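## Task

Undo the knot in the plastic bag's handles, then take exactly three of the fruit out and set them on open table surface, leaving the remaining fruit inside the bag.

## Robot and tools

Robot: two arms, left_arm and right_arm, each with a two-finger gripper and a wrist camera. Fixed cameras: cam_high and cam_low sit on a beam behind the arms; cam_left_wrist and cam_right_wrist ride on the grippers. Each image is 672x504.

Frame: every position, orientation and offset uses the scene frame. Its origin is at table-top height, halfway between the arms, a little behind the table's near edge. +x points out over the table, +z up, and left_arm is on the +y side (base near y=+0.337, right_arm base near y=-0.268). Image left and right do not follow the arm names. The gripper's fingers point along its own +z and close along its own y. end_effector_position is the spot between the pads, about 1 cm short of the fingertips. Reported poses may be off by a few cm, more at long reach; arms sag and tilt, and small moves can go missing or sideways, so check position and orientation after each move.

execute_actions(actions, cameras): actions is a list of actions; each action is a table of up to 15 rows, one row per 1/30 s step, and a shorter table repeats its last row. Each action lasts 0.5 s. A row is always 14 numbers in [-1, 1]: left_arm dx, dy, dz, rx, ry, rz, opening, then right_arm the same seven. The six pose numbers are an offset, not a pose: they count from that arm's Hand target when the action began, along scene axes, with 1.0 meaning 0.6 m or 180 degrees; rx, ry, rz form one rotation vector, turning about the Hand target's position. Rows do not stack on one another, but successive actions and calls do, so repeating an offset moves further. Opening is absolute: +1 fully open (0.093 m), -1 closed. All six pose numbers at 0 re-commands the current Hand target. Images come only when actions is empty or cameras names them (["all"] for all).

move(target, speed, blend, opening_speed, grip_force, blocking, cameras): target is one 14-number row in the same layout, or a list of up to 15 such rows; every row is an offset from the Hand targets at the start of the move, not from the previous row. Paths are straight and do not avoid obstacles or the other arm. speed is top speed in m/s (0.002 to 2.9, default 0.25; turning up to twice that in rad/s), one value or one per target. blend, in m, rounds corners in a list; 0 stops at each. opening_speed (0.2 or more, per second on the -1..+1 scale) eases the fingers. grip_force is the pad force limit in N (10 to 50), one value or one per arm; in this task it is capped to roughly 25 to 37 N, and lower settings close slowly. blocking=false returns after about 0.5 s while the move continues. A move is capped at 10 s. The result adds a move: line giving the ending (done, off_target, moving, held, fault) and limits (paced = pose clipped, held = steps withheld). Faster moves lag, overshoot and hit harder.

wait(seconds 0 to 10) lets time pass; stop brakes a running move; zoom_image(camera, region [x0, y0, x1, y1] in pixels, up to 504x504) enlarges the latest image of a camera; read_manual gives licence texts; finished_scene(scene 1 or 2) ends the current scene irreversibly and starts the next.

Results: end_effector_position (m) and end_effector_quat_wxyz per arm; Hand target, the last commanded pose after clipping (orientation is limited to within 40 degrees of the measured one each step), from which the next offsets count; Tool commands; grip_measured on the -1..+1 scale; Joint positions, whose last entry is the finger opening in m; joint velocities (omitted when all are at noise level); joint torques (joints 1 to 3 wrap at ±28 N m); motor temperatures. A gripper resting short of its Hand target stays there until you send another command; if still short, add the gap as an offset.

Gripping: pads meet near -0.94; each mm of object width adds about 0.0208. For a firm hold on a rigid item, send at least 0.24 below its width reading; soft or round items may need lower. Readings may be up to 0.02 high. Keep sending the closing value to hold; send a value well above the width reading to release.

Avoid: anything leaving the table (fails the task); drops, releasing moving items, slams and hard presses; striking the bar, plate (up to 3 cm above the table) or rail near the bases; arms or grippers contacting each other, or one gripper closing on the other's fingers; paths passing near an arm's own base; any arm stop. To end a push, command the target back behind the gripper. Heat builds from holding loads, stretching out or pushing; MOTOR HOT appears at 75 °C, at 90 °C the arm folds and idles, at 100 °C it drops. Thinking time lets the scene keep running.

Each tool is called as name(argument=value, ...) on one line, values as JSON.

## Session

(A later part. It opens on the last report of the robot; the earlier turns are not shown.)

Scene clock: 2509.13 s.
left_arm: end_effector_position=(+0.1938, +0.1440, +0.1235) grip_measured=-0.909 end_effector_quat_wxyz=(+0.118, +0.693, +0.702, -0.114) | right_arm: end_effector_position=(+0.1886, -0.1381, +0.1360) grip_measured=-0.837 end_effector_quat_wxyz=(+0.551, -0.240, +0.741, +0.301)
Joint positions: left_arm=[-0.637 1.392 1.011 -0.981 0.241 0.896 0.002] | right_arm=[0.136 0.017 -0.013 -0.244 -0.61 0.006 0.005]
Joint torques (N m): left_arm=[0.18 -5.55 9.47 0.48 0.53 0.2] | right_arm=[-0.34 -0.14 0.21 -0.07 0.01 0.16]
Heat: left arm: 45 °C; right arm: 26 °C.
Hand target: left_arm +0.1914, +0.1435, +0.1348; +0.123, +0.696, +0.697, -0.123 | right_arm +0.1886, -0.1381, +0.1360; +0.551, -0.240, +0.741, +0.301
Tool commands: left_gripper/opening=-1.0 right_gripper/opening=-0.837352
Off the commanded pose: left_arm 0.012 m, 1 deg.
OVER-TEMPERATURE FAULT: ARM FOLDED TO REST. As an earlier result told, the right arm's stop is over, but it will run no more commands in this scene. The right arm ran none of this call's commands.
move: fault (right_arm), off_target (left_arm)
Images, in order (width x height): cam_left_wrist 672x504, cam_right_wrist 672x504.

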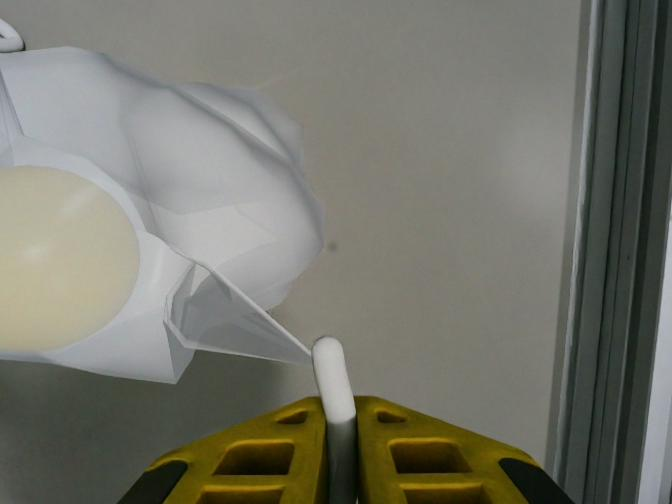

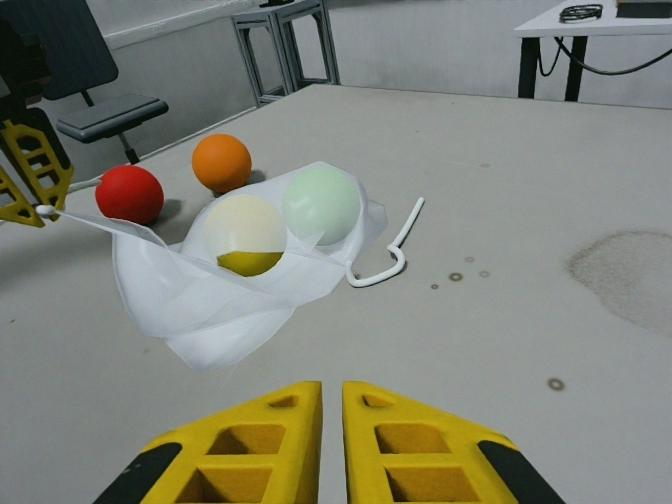

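move(target=[0.045, 0.04, 0.09, 0, 0, 0, -1, 0, 0, 0, 0, 0, 0, -0.838], speed=0.08, cameras=["cam_left_wrist", "cam_right_wrist"])

Scene clock: 2516.07 s.
left_arm: end_effector_position=(+0.2216, +0.1682, +0.1840) grip_measured=-0.909 end_effector_quat_wxyz=(+0.128, +0.694, +0.700, -0.110) | right_arm: end_effector_position=(+0.1886, -0.1381, +0.1360) grip_measured=-0.837 end_effector_quat_wxyz=(+0.551, -0.240, +0.741, +0.301)
Joint positions: left_arm=[-0.496 1.415 1.271 -1.231 0.268 1.039 0.002] | right_arm=[0.136 0.017 -0.013 -0.244 -0.61 0.006 0.005]
Joint torques (N m): left_arm=[0.16 -3.81 9.46 0.41 0.56 0.19] | right_arm=[-0.28 -0.1 0.1 -0.11 -0.01 0.12]
Heat: left arm: 46 °C; right arm: 26 °C.
Hand target: left_arm +0.2184, +0.1674, +0.1889; +0.123, +0.696, +0.696, -0.123 | right_arm +0.1886, -0.1381, +0.1360; +0.551, -0.240, +0.741, +0.301
Tool commands: left_gripper/opening=-1.0 right_gripper/opening=-0.837352
Off the commanded pose: left_arm 0.006 m, 2 deg.
OVER-TEMPERATURE FAULT: ARM FOLDED TO REST. As an earlier result told, the right arm's stop is over, but it will run no more commands in this scene. The right arm ran none of this call's commands.
move: fault (right_arm)
Images, in order (width x height): cam_left_wrist 672x504, cam_right_wrist 672x504.

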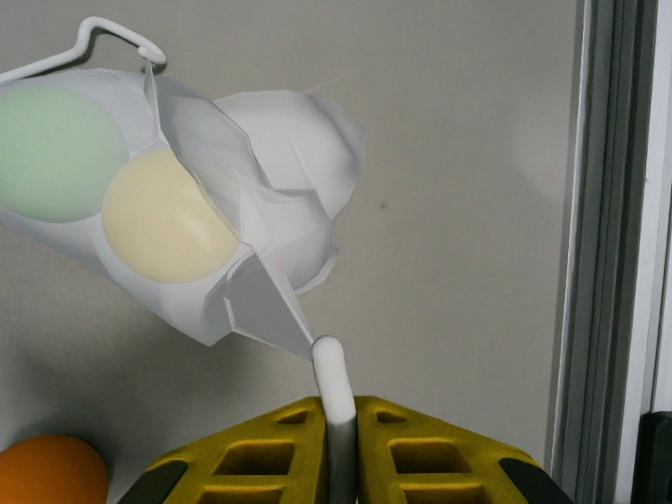

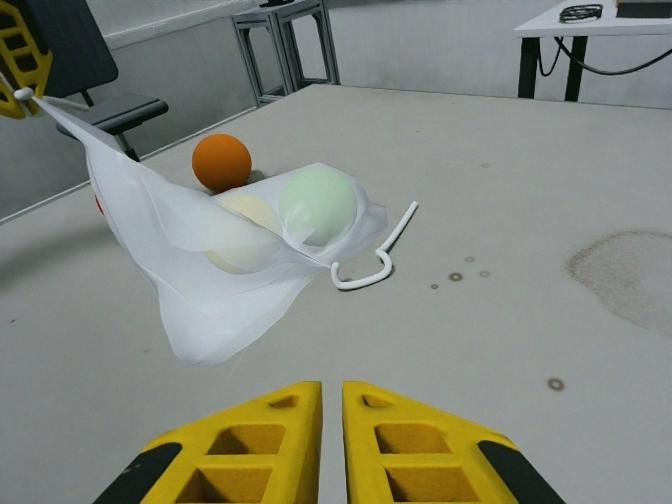

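move(target=[0.1, 0.045, -0.015, 0, 0, 0, -1, 0, 0, 0, 0, 0, 0, -0.838], speed=0.08, cameras=["cam_left_wrist", "cam_right_wrist"])

Scene clock: 2526.23 s.
left_arm: end_effector_position=(+0.2805, +0.1964, +0.1745) grip_measured=-0.909 end_effector_quat_wxyz=(+0.124, +0.694, +0.701, -0.110) | right_arm: end_effector_position=(+0.1886, -0.1381, +0.1360) grip_measured=-0.837 end_effector_quat_wxyz=(+0.551, -0.240, +0.741, +0.301)
Joint positions: left_arm=[-0.313 1.598 1.412 -1.25 0.294 1.227 0.002] | right_arm=[0.136 0.017 -0.013 -0.244 -0.61 0.006 0.005]
Joint torques (N m): left_arm=[0.09 -5.09 9.44 0.33 0.6 0.2] | right_arm=[-0.34 -0.03 0.28 -0.07 -0.01 0.11]
Heat: left arm: 48 °C; right arm: 26 °C.
Hand target: left_arm +0.2783, +0.1945, +0.1797; +0.122, +0.696, +0.697, -0.123 | right_arm +0.1886, -0.1381, +0.1360; +0.551, -0.240, +0.741, +0.301
Tool commands: left_gripper/opening=-1.0 right_gripper/opening=-0.837352
Off the commanded pose: left_arm 0.006 m, 2 deg.
OVER-TEMPERATURE FAULT: ARM FOLDED TO REST. As an earlier result told, the right arm's stop is over, but it will run no more commands in this scene. The right arm ran none of this call's commands.
move: fault (right_arm)
Images, in order (width x height): cam_left_wrist 672x504, cam_right_wrist 672x504.

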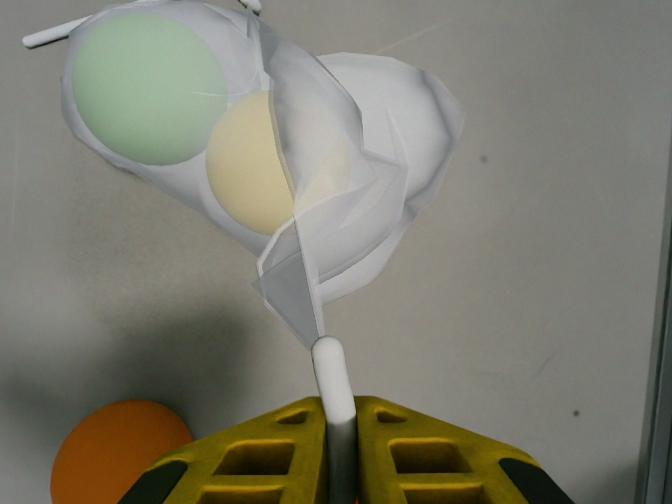

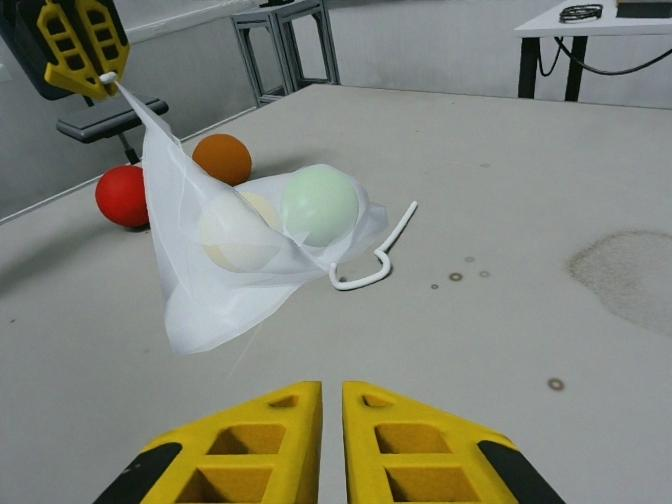

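move(target=[[-0.1138, -0.1258, -0.04, 0, 0, 0, -1, 0, 0, 0, 0, 0, 0, -0.838], [-0.1838, -0.17, -0.266, 0, 0, 0, -1, 0, 0, 0, 0, 0, 0, -0.838]], speed=0.1, blend=0.02, cameras=["cam_left_wrist", "cam_right_wrist"])

Scene clock: 2564.43 s.
left_arm: end_effector_position=(+0.1652, +0.0949, +0.0245) grip_measured=-0.909 end_effector_quat_wxyz=(+0.115, +0.698, +0.694, -0.130) | right_arm: end_effector_position=(+0.1886, -0.1381, +0.1360) grip_measured=-0.837 end_effector_quat_wxyz=(+0.551, -0.240, +0.741, +0.301)
Joint positions: left_arm=[-0.834 1.588 0.755 -0.49 0.231 0.713 0.002] | right_arm=[0.136 0.017 -0.013 -0.244 -0.61 0.006 0.005]
Joint torques (N m): left_arm=[-0.79 -4.41 5.48 1.33 0.02 -0.13] | right_arm=[-0.28 -0.02 0.24 -0.09 0.02 0.17]
Heat: left arm: 49 °C; right arm: 26 °C.
Hand target: left_arm +0.1682, +0.0924, +0.0202; +0.123, +0.696, +0.697, -0.123 | right_arm +0.1886, -0.1381, +0.1360; +0.551, -0.240, +0.741, +0.301
Tool commands: left_gripper/opening=-1.0 right_gripper/opening=-0.837352
Off the commanded pose: left_arm 0.006 m, 1 deg.
OVER-TEMPERATURE FAULT: ARM FOLDED TO REST. As an earlier result told, the right arm's stop is over, but it will run no more commands in this scene. The right arm ran none of this call's commands.
move: fault (right_arm)
Images, in order (width x height): cam_left_wrist 672x504, cam_right_wrist 672x504.

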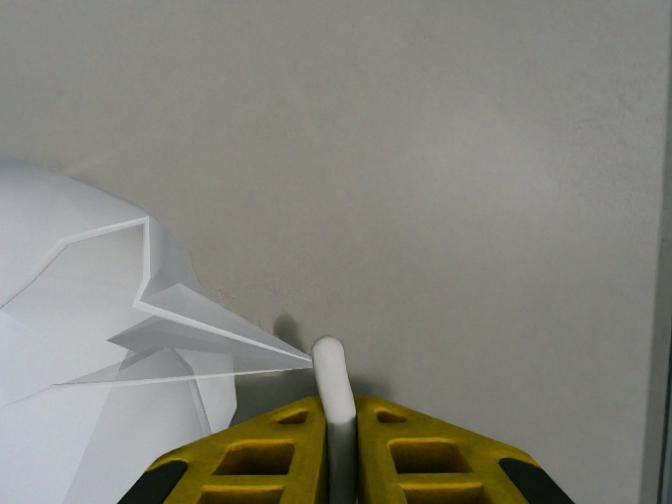

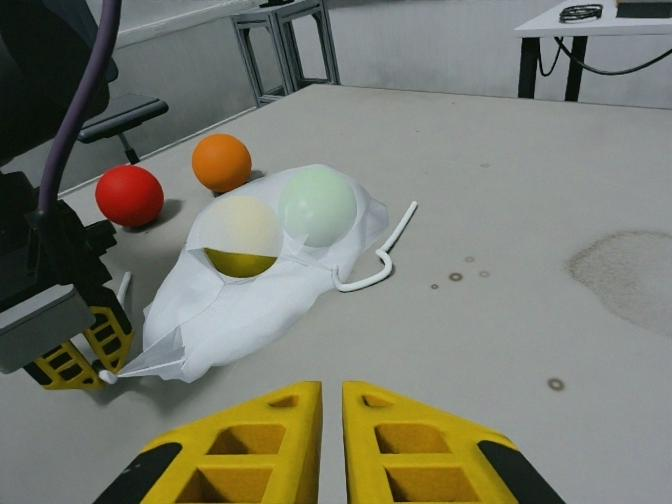

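move(target=[[0, 0, 0, 0, 0, 0, -0.3, 0, 0, 0, 0, 0, 0, -0.838], [0, 0.003, 0.05, 0, 0, 0, -0.3, 0, 0, 0, 0, 0, 0, -0.838], [0, 0.005, 0.25, 0, 0, 0, -0.3, 0, 0, 0, 0, 0, 0, -0.838], [0.253, -0.0707, 0.283, 0, 0, 0.3056, -0.3, 0, 0, 0, 0, 0, 0, -0.838]], speed=[0.06, 0.06, 0.15, 0.25], blend=[0, 0, 0.02, 0], opening_speed=1.0, cameras=["cam_left_wrist", "cam_right_wrist"])

Scene clock: 2578.50 s.
left_arm: end_effector_position=(+0.3187, +0.0449, +0.1893) grip_measured=-0.302 end_effector_quat_wxyz=(+0.175, +0.305, +0.934, -0.064) | right_arm: end_effector_position=(+0.1886, -0.1381, +0.1360) grip_measured=-0.837 end_effector_quat_wxyz=(+0.551, -0.240, +0.741, +0.301)
Joint positions: left_arm=[-0.764 1.858 1.739 -1.078 -0.051 -0.123 0.031] | right_arm=[0.136 0.017 -0.013 -0.244 -0.61 0.006 0.005]
Joint torques (N m): left_arm=[0.08 -7.12 10.13 0.78 -0.23 -0.1] | right_arm=[-0.34 -0.03 0.2 -0.1 -0.01 0.1]
Heat: left arm: 48 °C; right arm: 26 °C.
Hand target: left_arm +0.3200, +0.0500, +0.1899; +0.166, +0.296, +0.939, -0.052 | right_arm +0.1886, -0.1381, +0.1360; +0.551, -0.240, +0.741, +0.301
Tool commands: left_gripper/opening=-0.3 right_gripper/opening=-0.837352
Off the commanded pose: left_arm 0.005 m, 2 deg.
OVER-TEMPERATURE FAULT: ARM FOLDED TO REST. As an earlier result told, the right arm's stop is over, but it will run no more commands in this scene. The right arm ran none of this call's commands.
move: fault (right_arm)
Images, in order (width x height): cam_left_wrist 672x504, cam_right_wrist 672x504.

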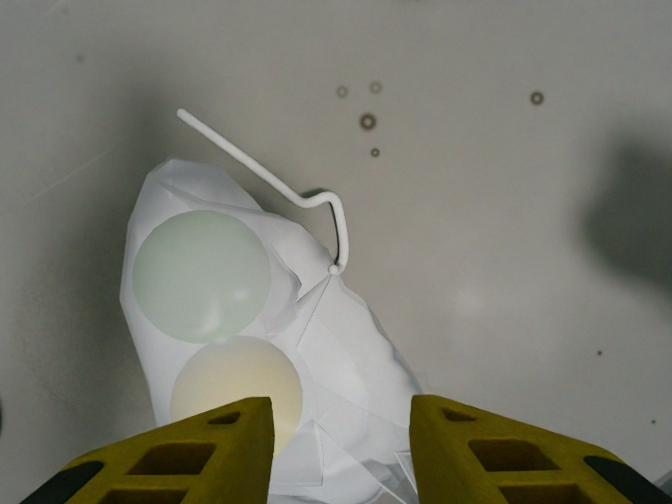

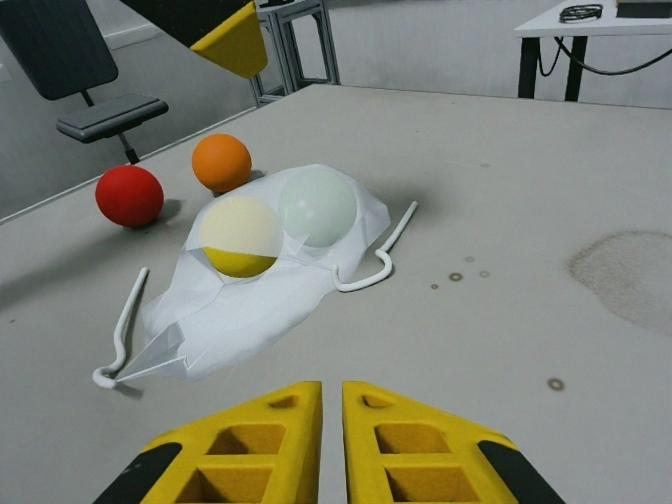

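move(target=[0.0608, -0.0358, -0.2083, 0, 0, 0, -0.4, 0, 0, 0, 0, 0, 0, -0.838], speed=0.12, cameras=["cam_left_wrist"])

Scene clock: 2593.17 s.
left_arm: end_effector_position=(+0.3497, +0.0306, +0.0694) grip_measured=-0.398 end_effector_quat_wxyz=(+0.154, +0.293, +0.942, -0.052) | right_arm: end_effector_position=(+0.1886, -0.1381, +0.1360) grip_measured=-0.837 end_effector_quat_wxyz=(+0.551, -0.240, +0.741, +0.301)
Joint positions: left_arm=[-0.736 2.064 1.565 -0.746 -0.051 -0.123 0.026] | right_arm=[0.136 0.017 -0.013 -0.244 -0.61 0.006 0.005]
Joint torques (N m): left_arm=[0.03 -8.83 6.61 1.51 -0.11 0.17] | right_arm=[-0.39 0.02 0.2 -0.11 0.03 0.13]
Heat: left arm: 47 °C; right arm: 26 °C.
Hand target: left_arm +0.3564, +0.0285, +0.0649; +0.166, +0.296, +0.939, -0.052 | right_arm +0.1886, -0.1381, +0.1360; +0.551, -0.240, +0.741, +0.301
Tool commands: left_gripper/opening=-0.4 right_gripper/opening=-0.837352
Off the commanded pose: left_arm 0.008 m, 1 deg.
OVER-TEMPERATURE FAULT: ARM FOLDED TO REST. As an earlier result told, the right arm's stop is over, but it will run no more commands in this scene. The right arm ran none of this call's commands.
move: fault (right_arm)
Images, in order (width x height): cam_left_wrist 672x504.

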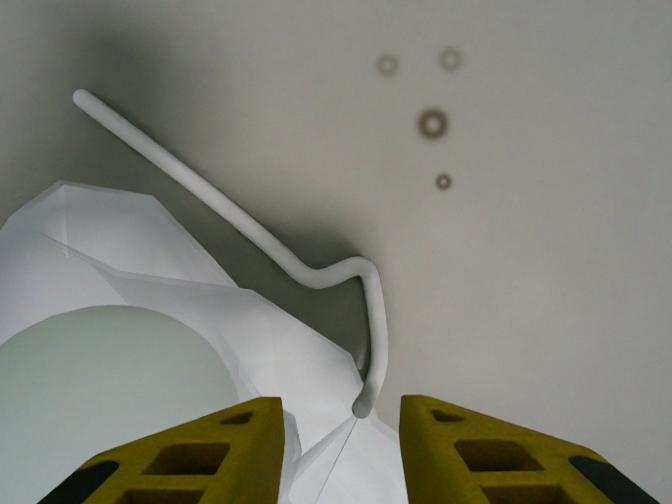

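move(target=[-0.0183, -0.0125, -0.05, 0, 0, 0, -0.4, 0, 0, 0, 0, 0, 0, -0.838], speed=0.08, cameras=["cam_left_wrist"])

Scene clock: 2599.77 s.
left_arm: end_effector_position=(+0.3420, +0.0251, +0.0403) grip_measured=-0.398 end_effector_quat_wxyz=(+0.154, +0.301, +0.940, -0.053) | right_arm: end_effector_position=(+0.1886, -0.1381, +0.1360) grip_measured=-0.837 end_effector_quat_wxyz=(+0.551, -0.240, +0.741, +0.301)
Joint positions: left_arm=[-0.755 2.09 1.483 -0.637 -0.052 -0.126 0.026] | right_arm=[0.136 0.017 -0.013 -0.244 -0.61 0.006 0.005]
Joint torques (N m): left_arm=[-0.7 -8.65 6.26 1.57 -0.21 -0.13] | right_arm=[-0.13 -0.06 0.25 -0.12 0.03 0.12]
Heat: left arm: 47 °C; right arm: 26 °C.
Hand target: left_arm +0.3454, +0.0210, +0.0349; +0.166, +0.296, +0.939, -0.052 | right_arm +0.1886, -0.1381, +0.1360; +0.551, -0.240, +0.741, +0.301
Tool commands: left_gripper/opening=-0.4 right_gripper/opening=-0.837352
Off the commanded pose: left_arm 0.008 m, 1 deg.
OVER-TEMPERATURE FAULT: ARM FOLDED TO REST. As an earlier result told, the right arm's stop is over, but it will run no more commands in this scene. The right arm ran none of this call's commands.
move: fault (right_arm)
Images, in order (width x height): cam_left_wrist 672x504.

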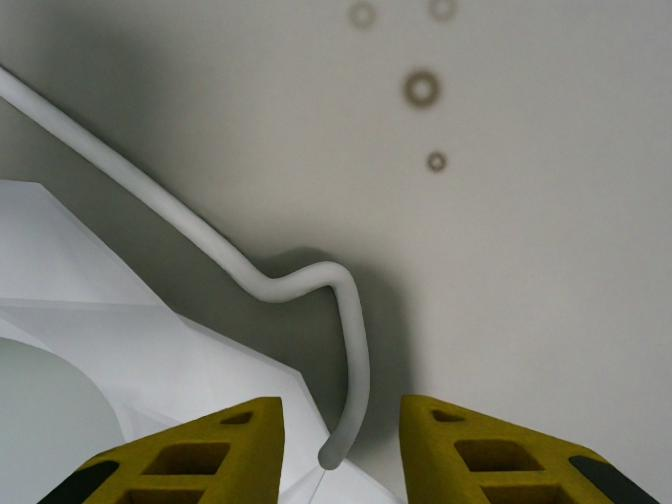

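move(target=[[-0.0055, -0.0075, -0.01, 0, 0, 0, -0.4, 0, 0, 0, 0, 0, 0, -0.838], [-0.0055, -0.0075, -0.038, 0, 0, 0, -0.4, 0, 0, 0, 0, 0, 0, -0.838], [-0.0055, -0.0075, -0.038, 0, 0, 0, -1, 0, 0, 0, 0, 0, 0, -0.838]], speed=0.06, opening_speed=0.8, cameras=["cam_left_wrist", "cam_right_wrist"])

Scene clock: 2607.63 s.
left_arm: end_effector_position=(+0.3398, +0.0202, +0.0186) grip_measured=-0.925 end_effector_quat_wxyz=(+0.156, +0.301, +0.939, -0.054) | right_arm: end_effector_position=(+0.1886, -0.1381, +0.1360) grip_measured=-0.837 end_effector_quat_wxyz=(+0.551, -0.240, +0.741, +0.301)
Joint positions: left_arm=[-0.767 2.127 1.447 -0.561 -0.057 -0.138 0.001] | right_arm=[0.136 0.017 -0.013 -0.244 -0.61 0.006 0.005]
Joint torques (N m): left_arm=[-0.8 -8.55 6.01 1.54 -0.22 -0.13] | right_arm=[-0.36 0.06 0.13 -0.05 0.04 0.11]
Heat: left arm: 46 °C; right arm: 26 °C.
Hand target: left_arm +0.3421, +0.0165, +0.0122; +0.166, +0.296, +0.939, -0.053 | right_arm +0.1886, -0.1381, +0.1360; +0.551, -0.240, +0.741, +0.301
Tool commands: left_gripper/opening=-1.0 right_gripper/opening=-0.837352
Off the commanded pose: left_arm 0.008 m, 1 deg.
OVER-TEMPERATURE FAULT: ARM FOLDED TO REST. As an earlier result told, the right arm's stop is over, but it will run no more commands in this scene. The right arm ran none of this call's commands.
move: fault (right_arm)
Images, in order (width x height): cam_left_wrist 672x504, cam_right_wrist 672x504.

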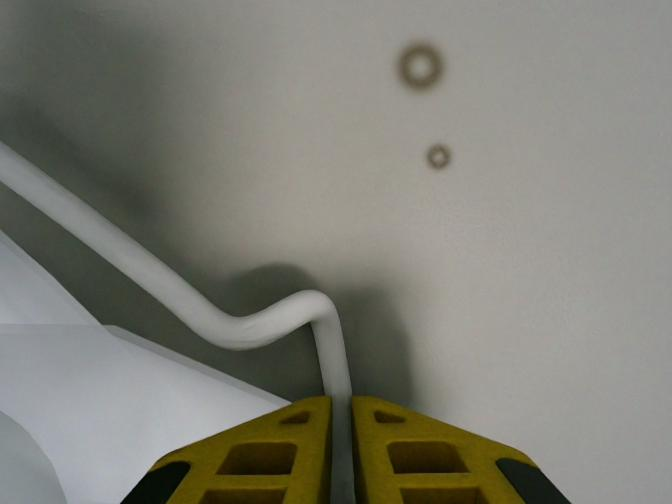

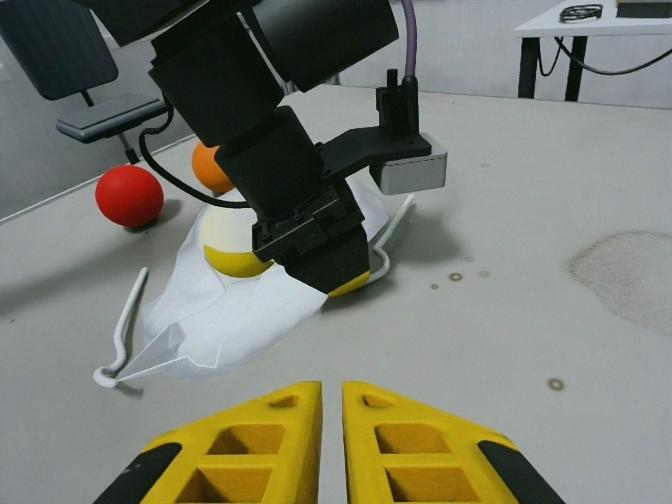

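move(target=[0.01, 0.0, 0.21, 0, 0, 0, -1, 0, 0, 0, 0, 0, 0, -0.838], speed=0.1, cameras=["cam_left_wrist", "cam_right_wrist"])

Scene clock: 2612.33 s.
left_arm: end_effector_position=(+0.3491, +0.0136, +0.1195) grip_measured=-0.925 end_effector_quat_wxyz=(+0.157, +0.300, +0.939, -0.055) | right_arm: end_effector_position=(+0.1886, -0.1381, +0.1360) grip_measured=-0.837 end_effector_quat_wxyz=(+0.551, -0.240, +0.741, +0.301)
Joint positions: left_arm=[-0.767 2.069 1.772 -0.94 -0.057 -0.138 0.001] | right_arm=[0.136 0.017 -0.013 -0.244 -0.61 0.006 0.005]
Joint torques (N m): left_arm=[-0.34 -11.89 9.78 0.74 -0.2 -0.07] | right_arm=[-0.38 0.01 0.21 -0.09 0 0.13]
Heat: left arm: 46 °C; right arm: 26 °C.
Hand target: left_arm +0.3481, +0.0164, +0.1382; +0.166, +0.296, +0.939, -0.053 | right_arm +0.1886, -0.1381, +0.1360; +0.551, -0.240, +0.741, +0.301
Tool commands: left_gripper/opening=-1.0 right_gripper/opening=-0.837352
Off the commanded pose: left_arm 0.019 m, 1 deg.
OVER-TEMPERATURE FAULT: ARM FOLDED TO REST. As an earlier result told, the right arm's stop is over, but it will run no more commands in this scene. The right arm ran none of this call's commands.
move: fault (right_arm), off_target (left_arm)
Images, in order (width x height): cam_left_wrist 672x504, cam_right_wrist 672x504.

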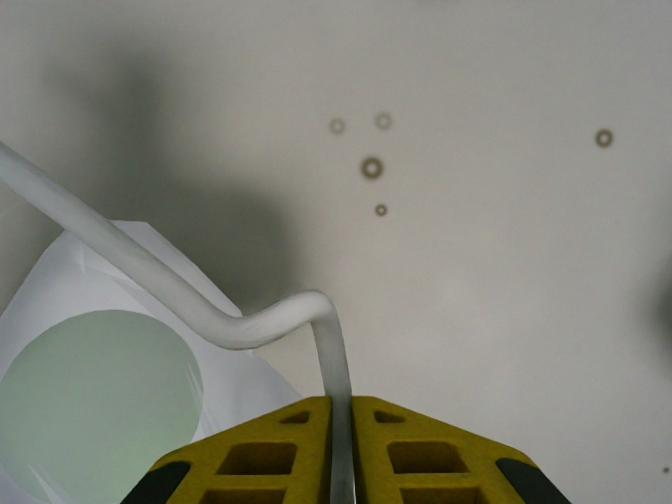

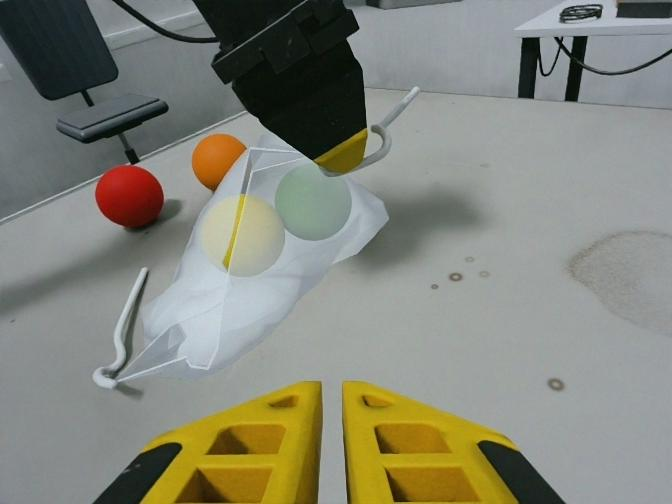

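wait(seconds=0.1, cameras=["cam_high"])

zoom_image(camera="cam_high", region=[290, 220, 490, 370])

Scene clock: 2615.40 s.
left_arm: end_effector_position=(+0.3490, +0.0137, +0.1195) grip_measured=-0.925 end_effector_quat_wxyz=(+0.157, +0.300, +0.939, -0.054) | right_arm: end_effector_position=(+0.1886, -0.1381, +0.1360) grip_measured=-0.837 end_effector_quat_wxyz=(+0.551, -0.240, +0.741, +0.301)
Joint positions: left_arm=[-0.767 2.069 1.772 -0.941 -0.057 -0.138 0.001] | right_arm=[0.136 0.017 -0.013 -0.244 -0.61 0.006 0.005]
Joint torques (N m): left_arm=[-0.31 -11.86 9.8 0.73 -0.18 -0.08] | right_arm=[-0.36 -0.02 0.17 -0.1 0.05 0.12]
Motor temperatures (°C): left_arm=[22 40 47 27 22 24 22] | right_arm=[24 24 24 23 24 26 24]
Heat: left arm: 47 °C; right arm: 26 °C.
Hand target: left_arm +0.3481, +0.0165, +0.1382; +0.166, +0.296, +0.939, -0.053 | right_arm +0.1886, -0.1381, +0.1360; +0.551, -0.240, +0.741, +0.301
Tool commands: left_gripper/opening=-1.0 right_gripper/opening=-0.837352
Off the commanded pose: left_arm 0.019 m, 1 deg.
OVER-TEMPERATURE FAULT: ARM FOLDED TO REST. As an earlier result told, the right arm's stop is over, but it will run no more commands in this scene.
wait: 0.10 s; at rest from the start
Images, in order (width x height): cam_high 672x504.

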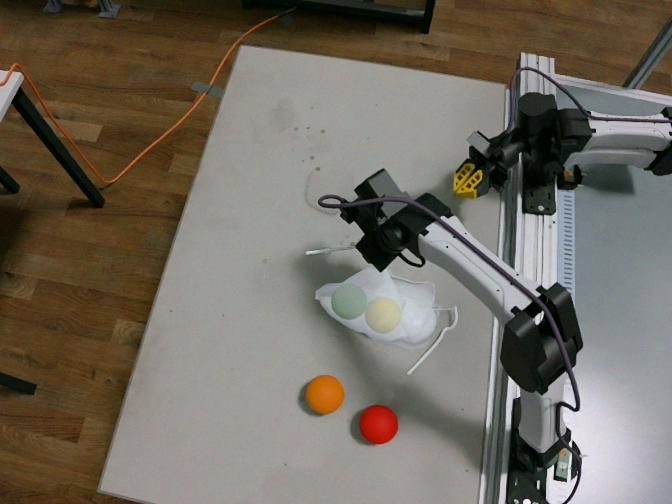

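Scaled by 2.520 from the camera's 672x504 image, which has a finer 960x720 frame.

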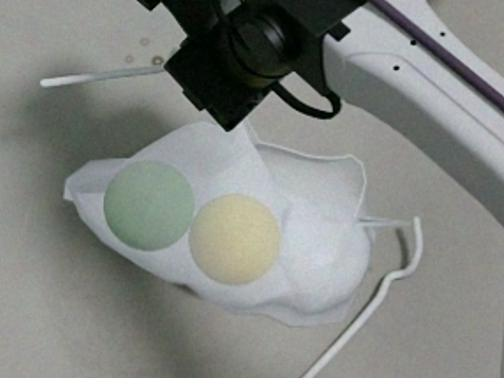

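move(target=[0.0865, 0.0892, 0.03, -0.0478, -0.0683, 0, -1, 0, 0, 0, 0, 0, 0, -0.838], speed=0.1, cameras=["cam_right_wrist", "cam_high"])

zoom_image(camera="cam_high", region=[290, 220, 490, 370])

Scene clock: 2627.73 s.
left_arm: end_effector_position=(+0.3959, +0.0748, +0.1415) grip_measured=-0.925 end_effector_quat_wxyz=(+0.259, +0.282, +0.921, -0.075) | right_arm: end_effector_position=(+0.1886, -0.1381, +0.1360) grip_measured=-0.837 end_effector_quat_wxyz=(+0.551, -0.240, +0.741, +0.301)
Joint positions: left_arm=[-0.593 1.876 1.503 -0.648 -0.021 0.01 0.001] | right_arm=[0.136 0.017 -0.013 -0.244 -0.61 0.006 0.005]
Joint torques (N m): left_arm=[-0.06 -10.88 6.67 2 0.2 0.18] | right_arm=[-0.46 0.01 0.24 -0.11 0.03 0.14]
Heat: left arm: 47 °C; right arm: 26 °C.
Hand target: left_arm +0.4001, +0.0700, +0.1562; +0.287, +0.287, +0.910, -0.091 | right_arm +0.1886, -0.1381, +0.1360; +0.551, -0.240, +0.741, +0.301
Tool commands: left_gripper/opening=-1.0 right_gripper/opening=-0.837352
Off the commanded pose: left_arm 0.016 m, 4 deg.
OVER-TEMPERATURE FAULT: ARM FOLDED TO REST. As an earlier result told, the right arm's stop is over, but it will run no more commands in this scene. The right arm ran none of this call's commands.
move: fault (right_arm), off_target (left_arm)
Images, in order (width x height): cam_high 672x504, cam_right_wrist 672x504.

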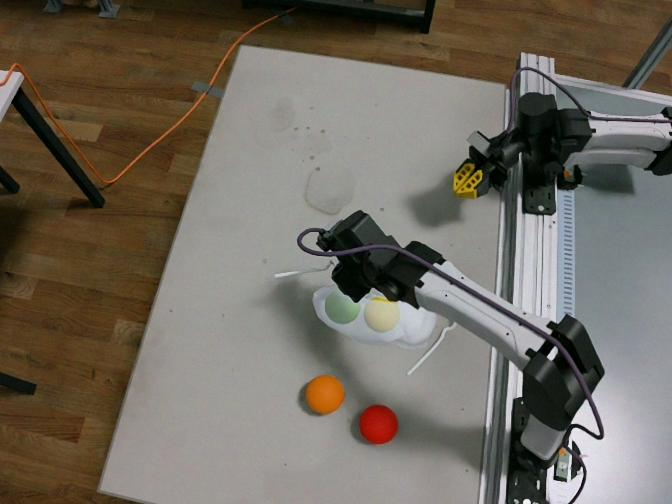

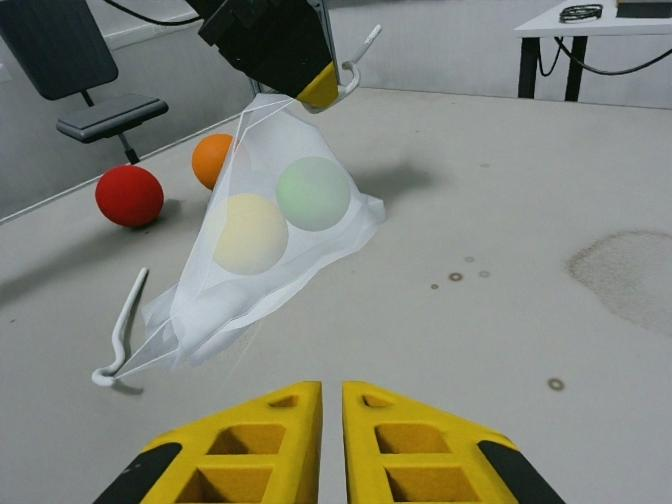

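Scaled by 2.520 from the camera's 672x504 image, which has a finer 960x720 frame.

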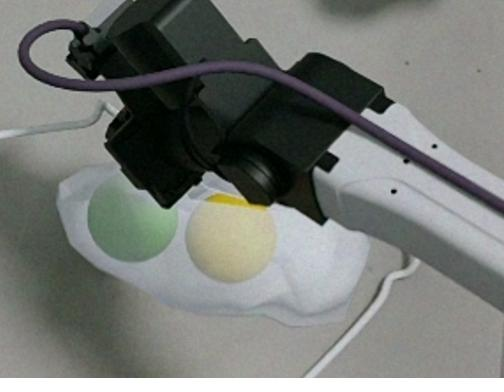

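move(target=[0.0565, 0.0417, -0.035, 0, 0, 0, -1, 0, 0, 0, 0, 0, 0, -0.838], speed=0.08, cameras=["cam_right_wrist", "cam_high", "cam_left_wrist"])

zoom_image(camera="cam_high", region=[290, 220, 490, 370])

Scene clock: 2635.20 s.
left_arm: end_effector_position=(+0.4260, +0.1017, +0.1337) grip_measured=-0.925 end_effector_quat_wxyz=(+0.270, +0.280, +0.918, -0.081) | right_arm: end_effector_position=(+0.1886, -0.1381, +0.1360) grip_measured=-0.837 end_effector_quat_wxyz=(+0.551, -0.240, +0.741, +0.301)
Joint positions: left_arm=[-0.493 1.907 1.503 -0.592 0.036 0.091 0.001] | right_arm=[0.136 0.017 -0.013 -0.244 -0.61 0.006 0.005]
Joint torques (N m): left_arm=[-0.02 -7.99 7.99 2.07 0.25 0.2] | right_arm=[-0.31 -0.17 0.09 -0.08 -0.01 0.11]
Motor temperatures (°C): left_arm=[22 45 46 29 22 24 22] | right_arm=[24 24 24 23 24 26 24]
Heat: left arm: 46 °C; right arm: 26 °C.
Hand target: left_arm +0.4340, +0.0949, +0.1351; +0.287, +0.287, +0.910, -0.091 | right_arm +0.1886, -0.1381, +0.1360; +0.551, -0.240, +0.741, +0.301
Tool commands: left_gripper/opening=-1.0 right_gripper/opening=-0.837352
Off the commanded pose: left_arm 0.011 m, 3 deg.
OVER-TEMPERATURE FAULT: ARM FOLDED TO REST. As an earlier result told, the right arm's stop is over, but it will run no more commands in this scene. The right arm ran none of this call's commands.
move: fault (right_arm), off_target (left_arm)
Images, in order (width x height): cam_high 672x504, cam_left_wrist 672x504, cam_right_wrist 672x504.

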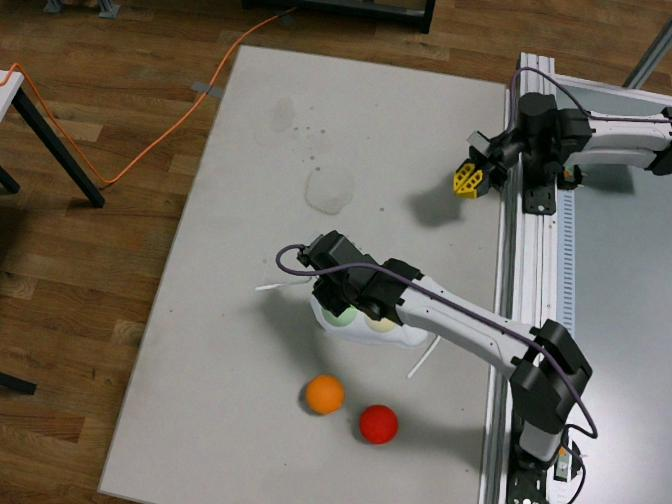

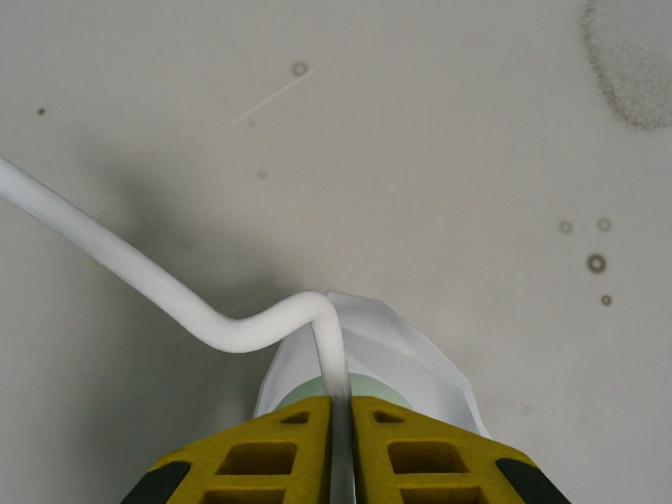

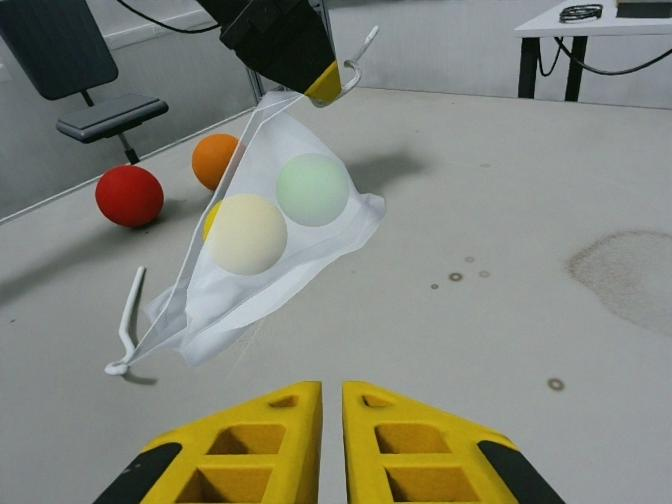

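Scaled by 2.520 from the camera's 672x504 image, which has a finer 960x720 frame.

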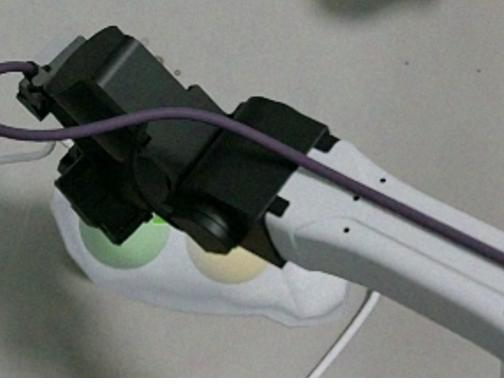

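move(target=[0.0, -0.01, -0.075, 0, 0, 0, -1, 0, 0, 0, 0, 0, 0, -0.838], speed=0.08, cameras=["cam_right_wrist", "cam_low"])

Scene clock: 2646.53 s.
left_arm: end_effector_position=(+0.4317, +0.0978, +0.0936) grip_measured=-0.925 end_effector_quat_wxyz=(+0.276, +0.280, +0.916, -0.082) | right_arm: end_effector_position=(+0.1886, -0.1381, +0.1360) grip_measured=-0.837 end_effector_quat_wxyz=(+0.551, -0.240, +0.741, +0.301)
Joint positions: left_arm=[-0.493 1.961 1.407 -0.429 0.036 0.092 0.001] | right_arm=[0.136 0.017 -0.013 -0.244 -0.61 0.006 0.005]
Joint torques (N m): left_arm=[-0.94 -8.27 6.79 2.05 0.17 0.07] | right_arm=[-0.36 -0.02 0.23 -0.07 0.04 0.09]
Heat: left arm: 46 °C; right arm: 26 °C.
Hand target: left_arm +0.4339, +0.0890, +0.0901; +0.287, +0.287, +0.910, -0.091 | right_arm +0.1886, -0.1381, +0.1360; +0.551, -0.240, +0.741, +0.301
Tool commands: left_gripper/opening=-1.0 right_gripper/opening=-0.837352
Off the commanded pose: left_arm 0.010 m, 2 deg.
OVER-TEMPERATURE FAULT: ARM FOLDED TO REST. As an earlier result told, the right arm's stop is over, but it will run no more commands in this scene. The right arm ran none of this call's commands.
move: fault (right_arm)
Images, in order (width x height): cam_low 672x504, cam_right_wrist 672x504.

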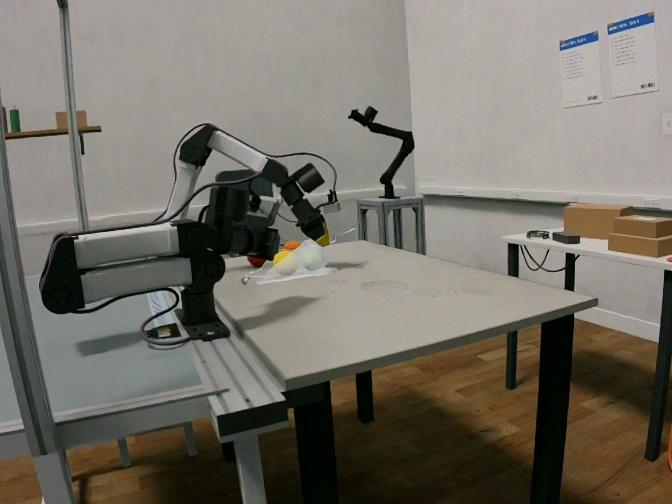

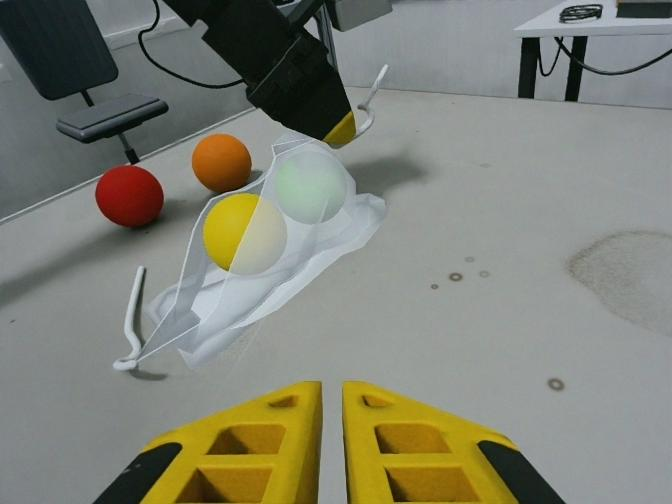

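move(target=[0.0, -0.005, -0.06, 0, 0, 0, -1, 0, 0, 0, 0, 0, 0, -0.838], speed=0.08, cameras=["cam_right_wrist"])

Scene clock: 2649.90 s.
left_arm: end_effector_position=(+0.4326, +0.0937, +0.0586) grip_measured=-0.925 end_effector_quat_wxyz=(+0.277, +0.282, +0.915, -0.083) | right_arm: end_effector_position=(+0.1886, -0.1381, +0.1360) grip_measured=-0.837 end_effector_quat_wxyz=(+0.551, -0.240, +0.741, +0.301)
Joint positions: left_arm=[-0.498 2.019 1.341 -0.302 0.036 0.092 0.001] | right_arm=[0.136 0.017 -0.013 -0.244 -0.61 0.006 0.005]
Joint torques (N m): left_arm=[-0.96 -8.29 6.35 2.1 0.15 0.02] | right_arm=[-0.38 0.12 0.18 -0.09 0.01 0.12]
Heat: left arm: 46 °C; right arm: 26 °C.
Hand target: left_arm +0.4340, +0.0860, +0.0541; +0.287, +0.287, +0.910, -0.091 | right_arm +0.1886, -0.1381, +0.1360; +0.551, -0.240, +0.741, +0.301
Tool commands: left_gripper/opening=-1.0 right_gripper/opening=-0.837352
Off the commanded pose: left_arm 0.009 m, 2 deg.
OVER-TEMPERATURE FAULT: ARM FOLDED TO REST. As an earlier result told, the right arm's stop is over, but it will run no more commands in this scene. The right arm ran none of this call's commands.
move: fault (right_arm)
Images, in order (width x height): cam_right_wrist 672x504.

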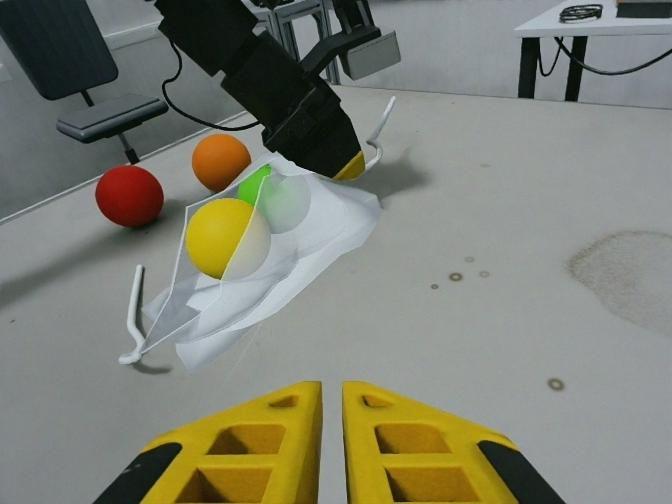

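move(target=[0.0, 0.0, -0.058, 0, 0, 0, -1, 0, 0, 0, 0, 0, 0, -0.838], speed=0.06, cameras=["cam_right_wrist"])

Scene clock: 2653.43 s.
left_arm: end_effector_position=(+0.4339, +0.0924, +0.0258) grip_measured=-0.925 end_effector_quat_wxyz=(+0.280, +0.282, +0.914, -0.083) | right_arm: end_effector_position=(+0.1886, -0.1381, +0.1360) grip_measured=-0.837 end_effector_quat_wxyz=(+0.551, -0.240, +0.741, +0.301)
Joint positions: left_arm=[-0.498 2.083 1.288 -0.181 0.036 0.092 0.001] | right_arm=[0.136 0.017 -0.013 -0.244 -0.61 0.006 0.005]
Joint torques (N m): left_arm=[-0.77 -8.2 5.93 2.1 0.16 0.05] | right_arm=[-0.21 -0.12 0.24 -0.11 0.04 0.13]
Heat: left arm: 46 °C; right arm: 26 °C.
Hand target: left_arm +0.4340, +0.0860, +0.0193; +0.287, +0.287, +0.910, -0.091 | right_arm +0.1886, -0.1381, +0.1360; +0.551, -0.240, +0.741, +0.301
Tool commands: left_gripper/opening=-1.0 right_gripper/opening=-0.837352
Off the commanded pose: left_arm 0.009 m, 1 deg.
OVER-TEMPERATURE FAULT: ARM FOLDED TO REST. As an earlier result told, the right arm's stop is over, but it will run no more commands in this scene. The right arm ran none of this call's commands.
move: fault (right_arm)
Images, in order (width x height): cam_right_wrist 672x504.

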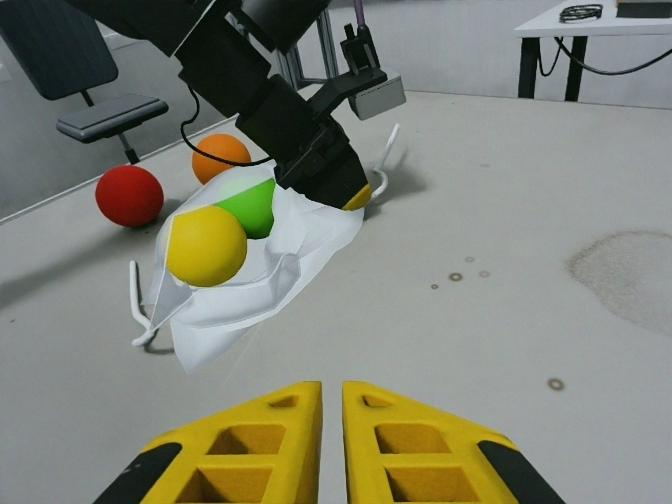

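move(target=[[0, 0, -0.01, 0, 0, 0, -1, 0, 0, 0, 0, 0, 0, -0.838], [0, 0, -0.01, 0, 0, 0, -0.35, 0, 0, 0, 0, 0, 0, -0.838], [0, 0, 0.06, 0, 0, 0, -0.35, 0, 0, 0, 0, 0, 0, -0.838], [-0.02, 0, 0.28, 0, 0, 0, -0.35, 0, 0, 0, 0, 0, 0, -0.838]], speed=[0.05, 0.05, 0.06, 0.15], opening_speed=1.0, cameras=["cam_right_wrist", "cam_high", "cam_left_wrist"])

zoom_image(camera="cam_high", region=[290, 220, 490, 370])

Scene clock: 2662.67 s.
left_arm: end_effector_position=(+0.4280, +0.0866, +0.1733) grip_measured=-0.352 end_effector_quat_wxyz=(+0.288, +0.289, +0.909, -0.089) | right_arm: end_effector_position=(+0.1886, -0.1381, +0.1360) grip_measured=-0.837 end_effector_quat_wxyz=(+0.551, -0.240, +0.741, +0.301)
Joint positions: left_arm=[-0.519 1.898 1.626 -0.684 0.036 0.089 0.028] | right_arm=[0.136 0.017 -0.013 -0.244 -0.61 0.006 0.005]
Joint torques (N m): left_arm=[-0.8 -10.47 10.4 1.14 0.02 -0.12] | right_arm=[-0.43 0.01 0.2 -0.08 0.01 0.15]
Heat: left arm: 46 °C; right arm: 26 °C.
Hand target: left_arm +0.4219, +0.0860, +0.1873; +0.287, +0.287, +0.910, -0.091 | right_arm +0.1886, -0.1381, +0.1360; +0.551, -0.240, +0.741, +0.301
Tool commands: left_gripper/opening=-0.35 right_gripper/opening=-0.837352
Off the commanded pose: left_arm 0.015 m, 0 deg.
OVER-TEMPERATURE FAULT: ARM FOLDED TO REST. As an earlier result told, the right arm's stop is over, but it will run no more commands in this scene. The right arm ran none of this call's commands.
move: fault (right_arm), off_target (left_arm); target 2's new opening was sent with left_arm's hand 0.013 m and 1 deg from that target
Images, in order (width x height): cam_high 672x504, cam_left_wrist 672x504, cam_right_wrist 672x504.

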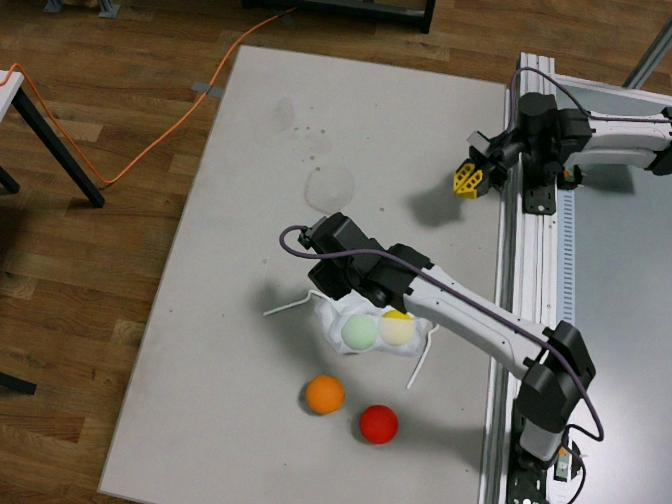

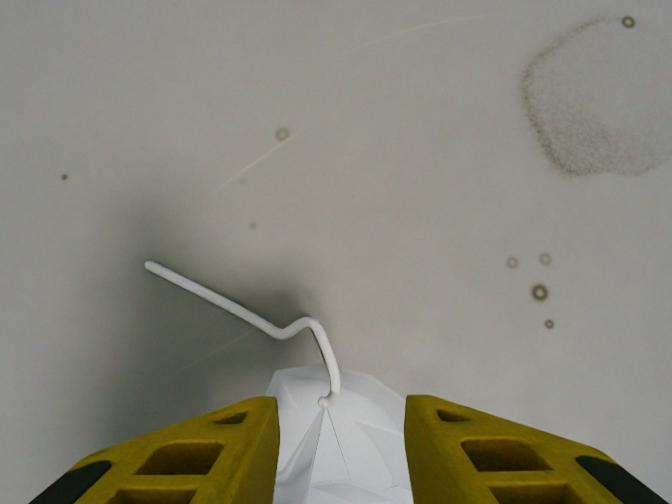

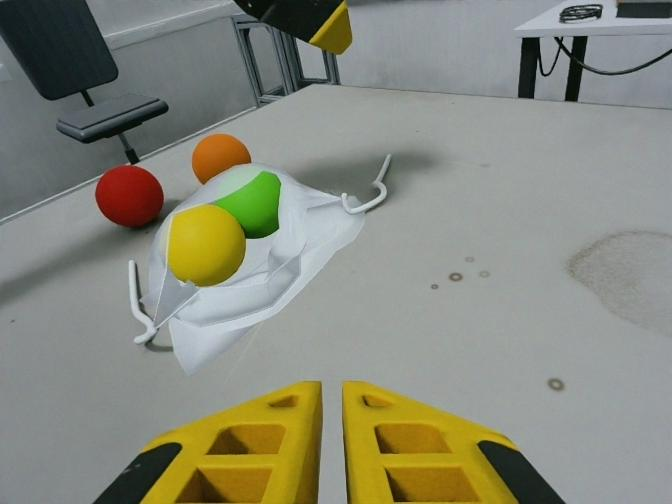

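Scaled by 2.520 from the camera's 672x504 image, which has a finer 960x720 frame.

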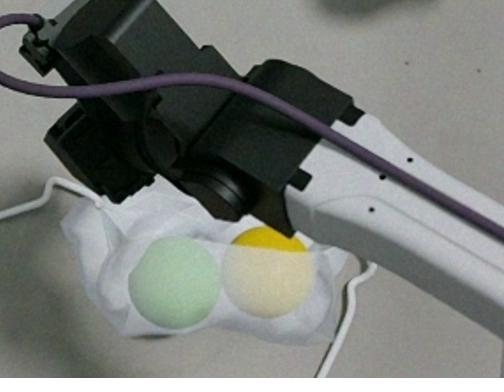

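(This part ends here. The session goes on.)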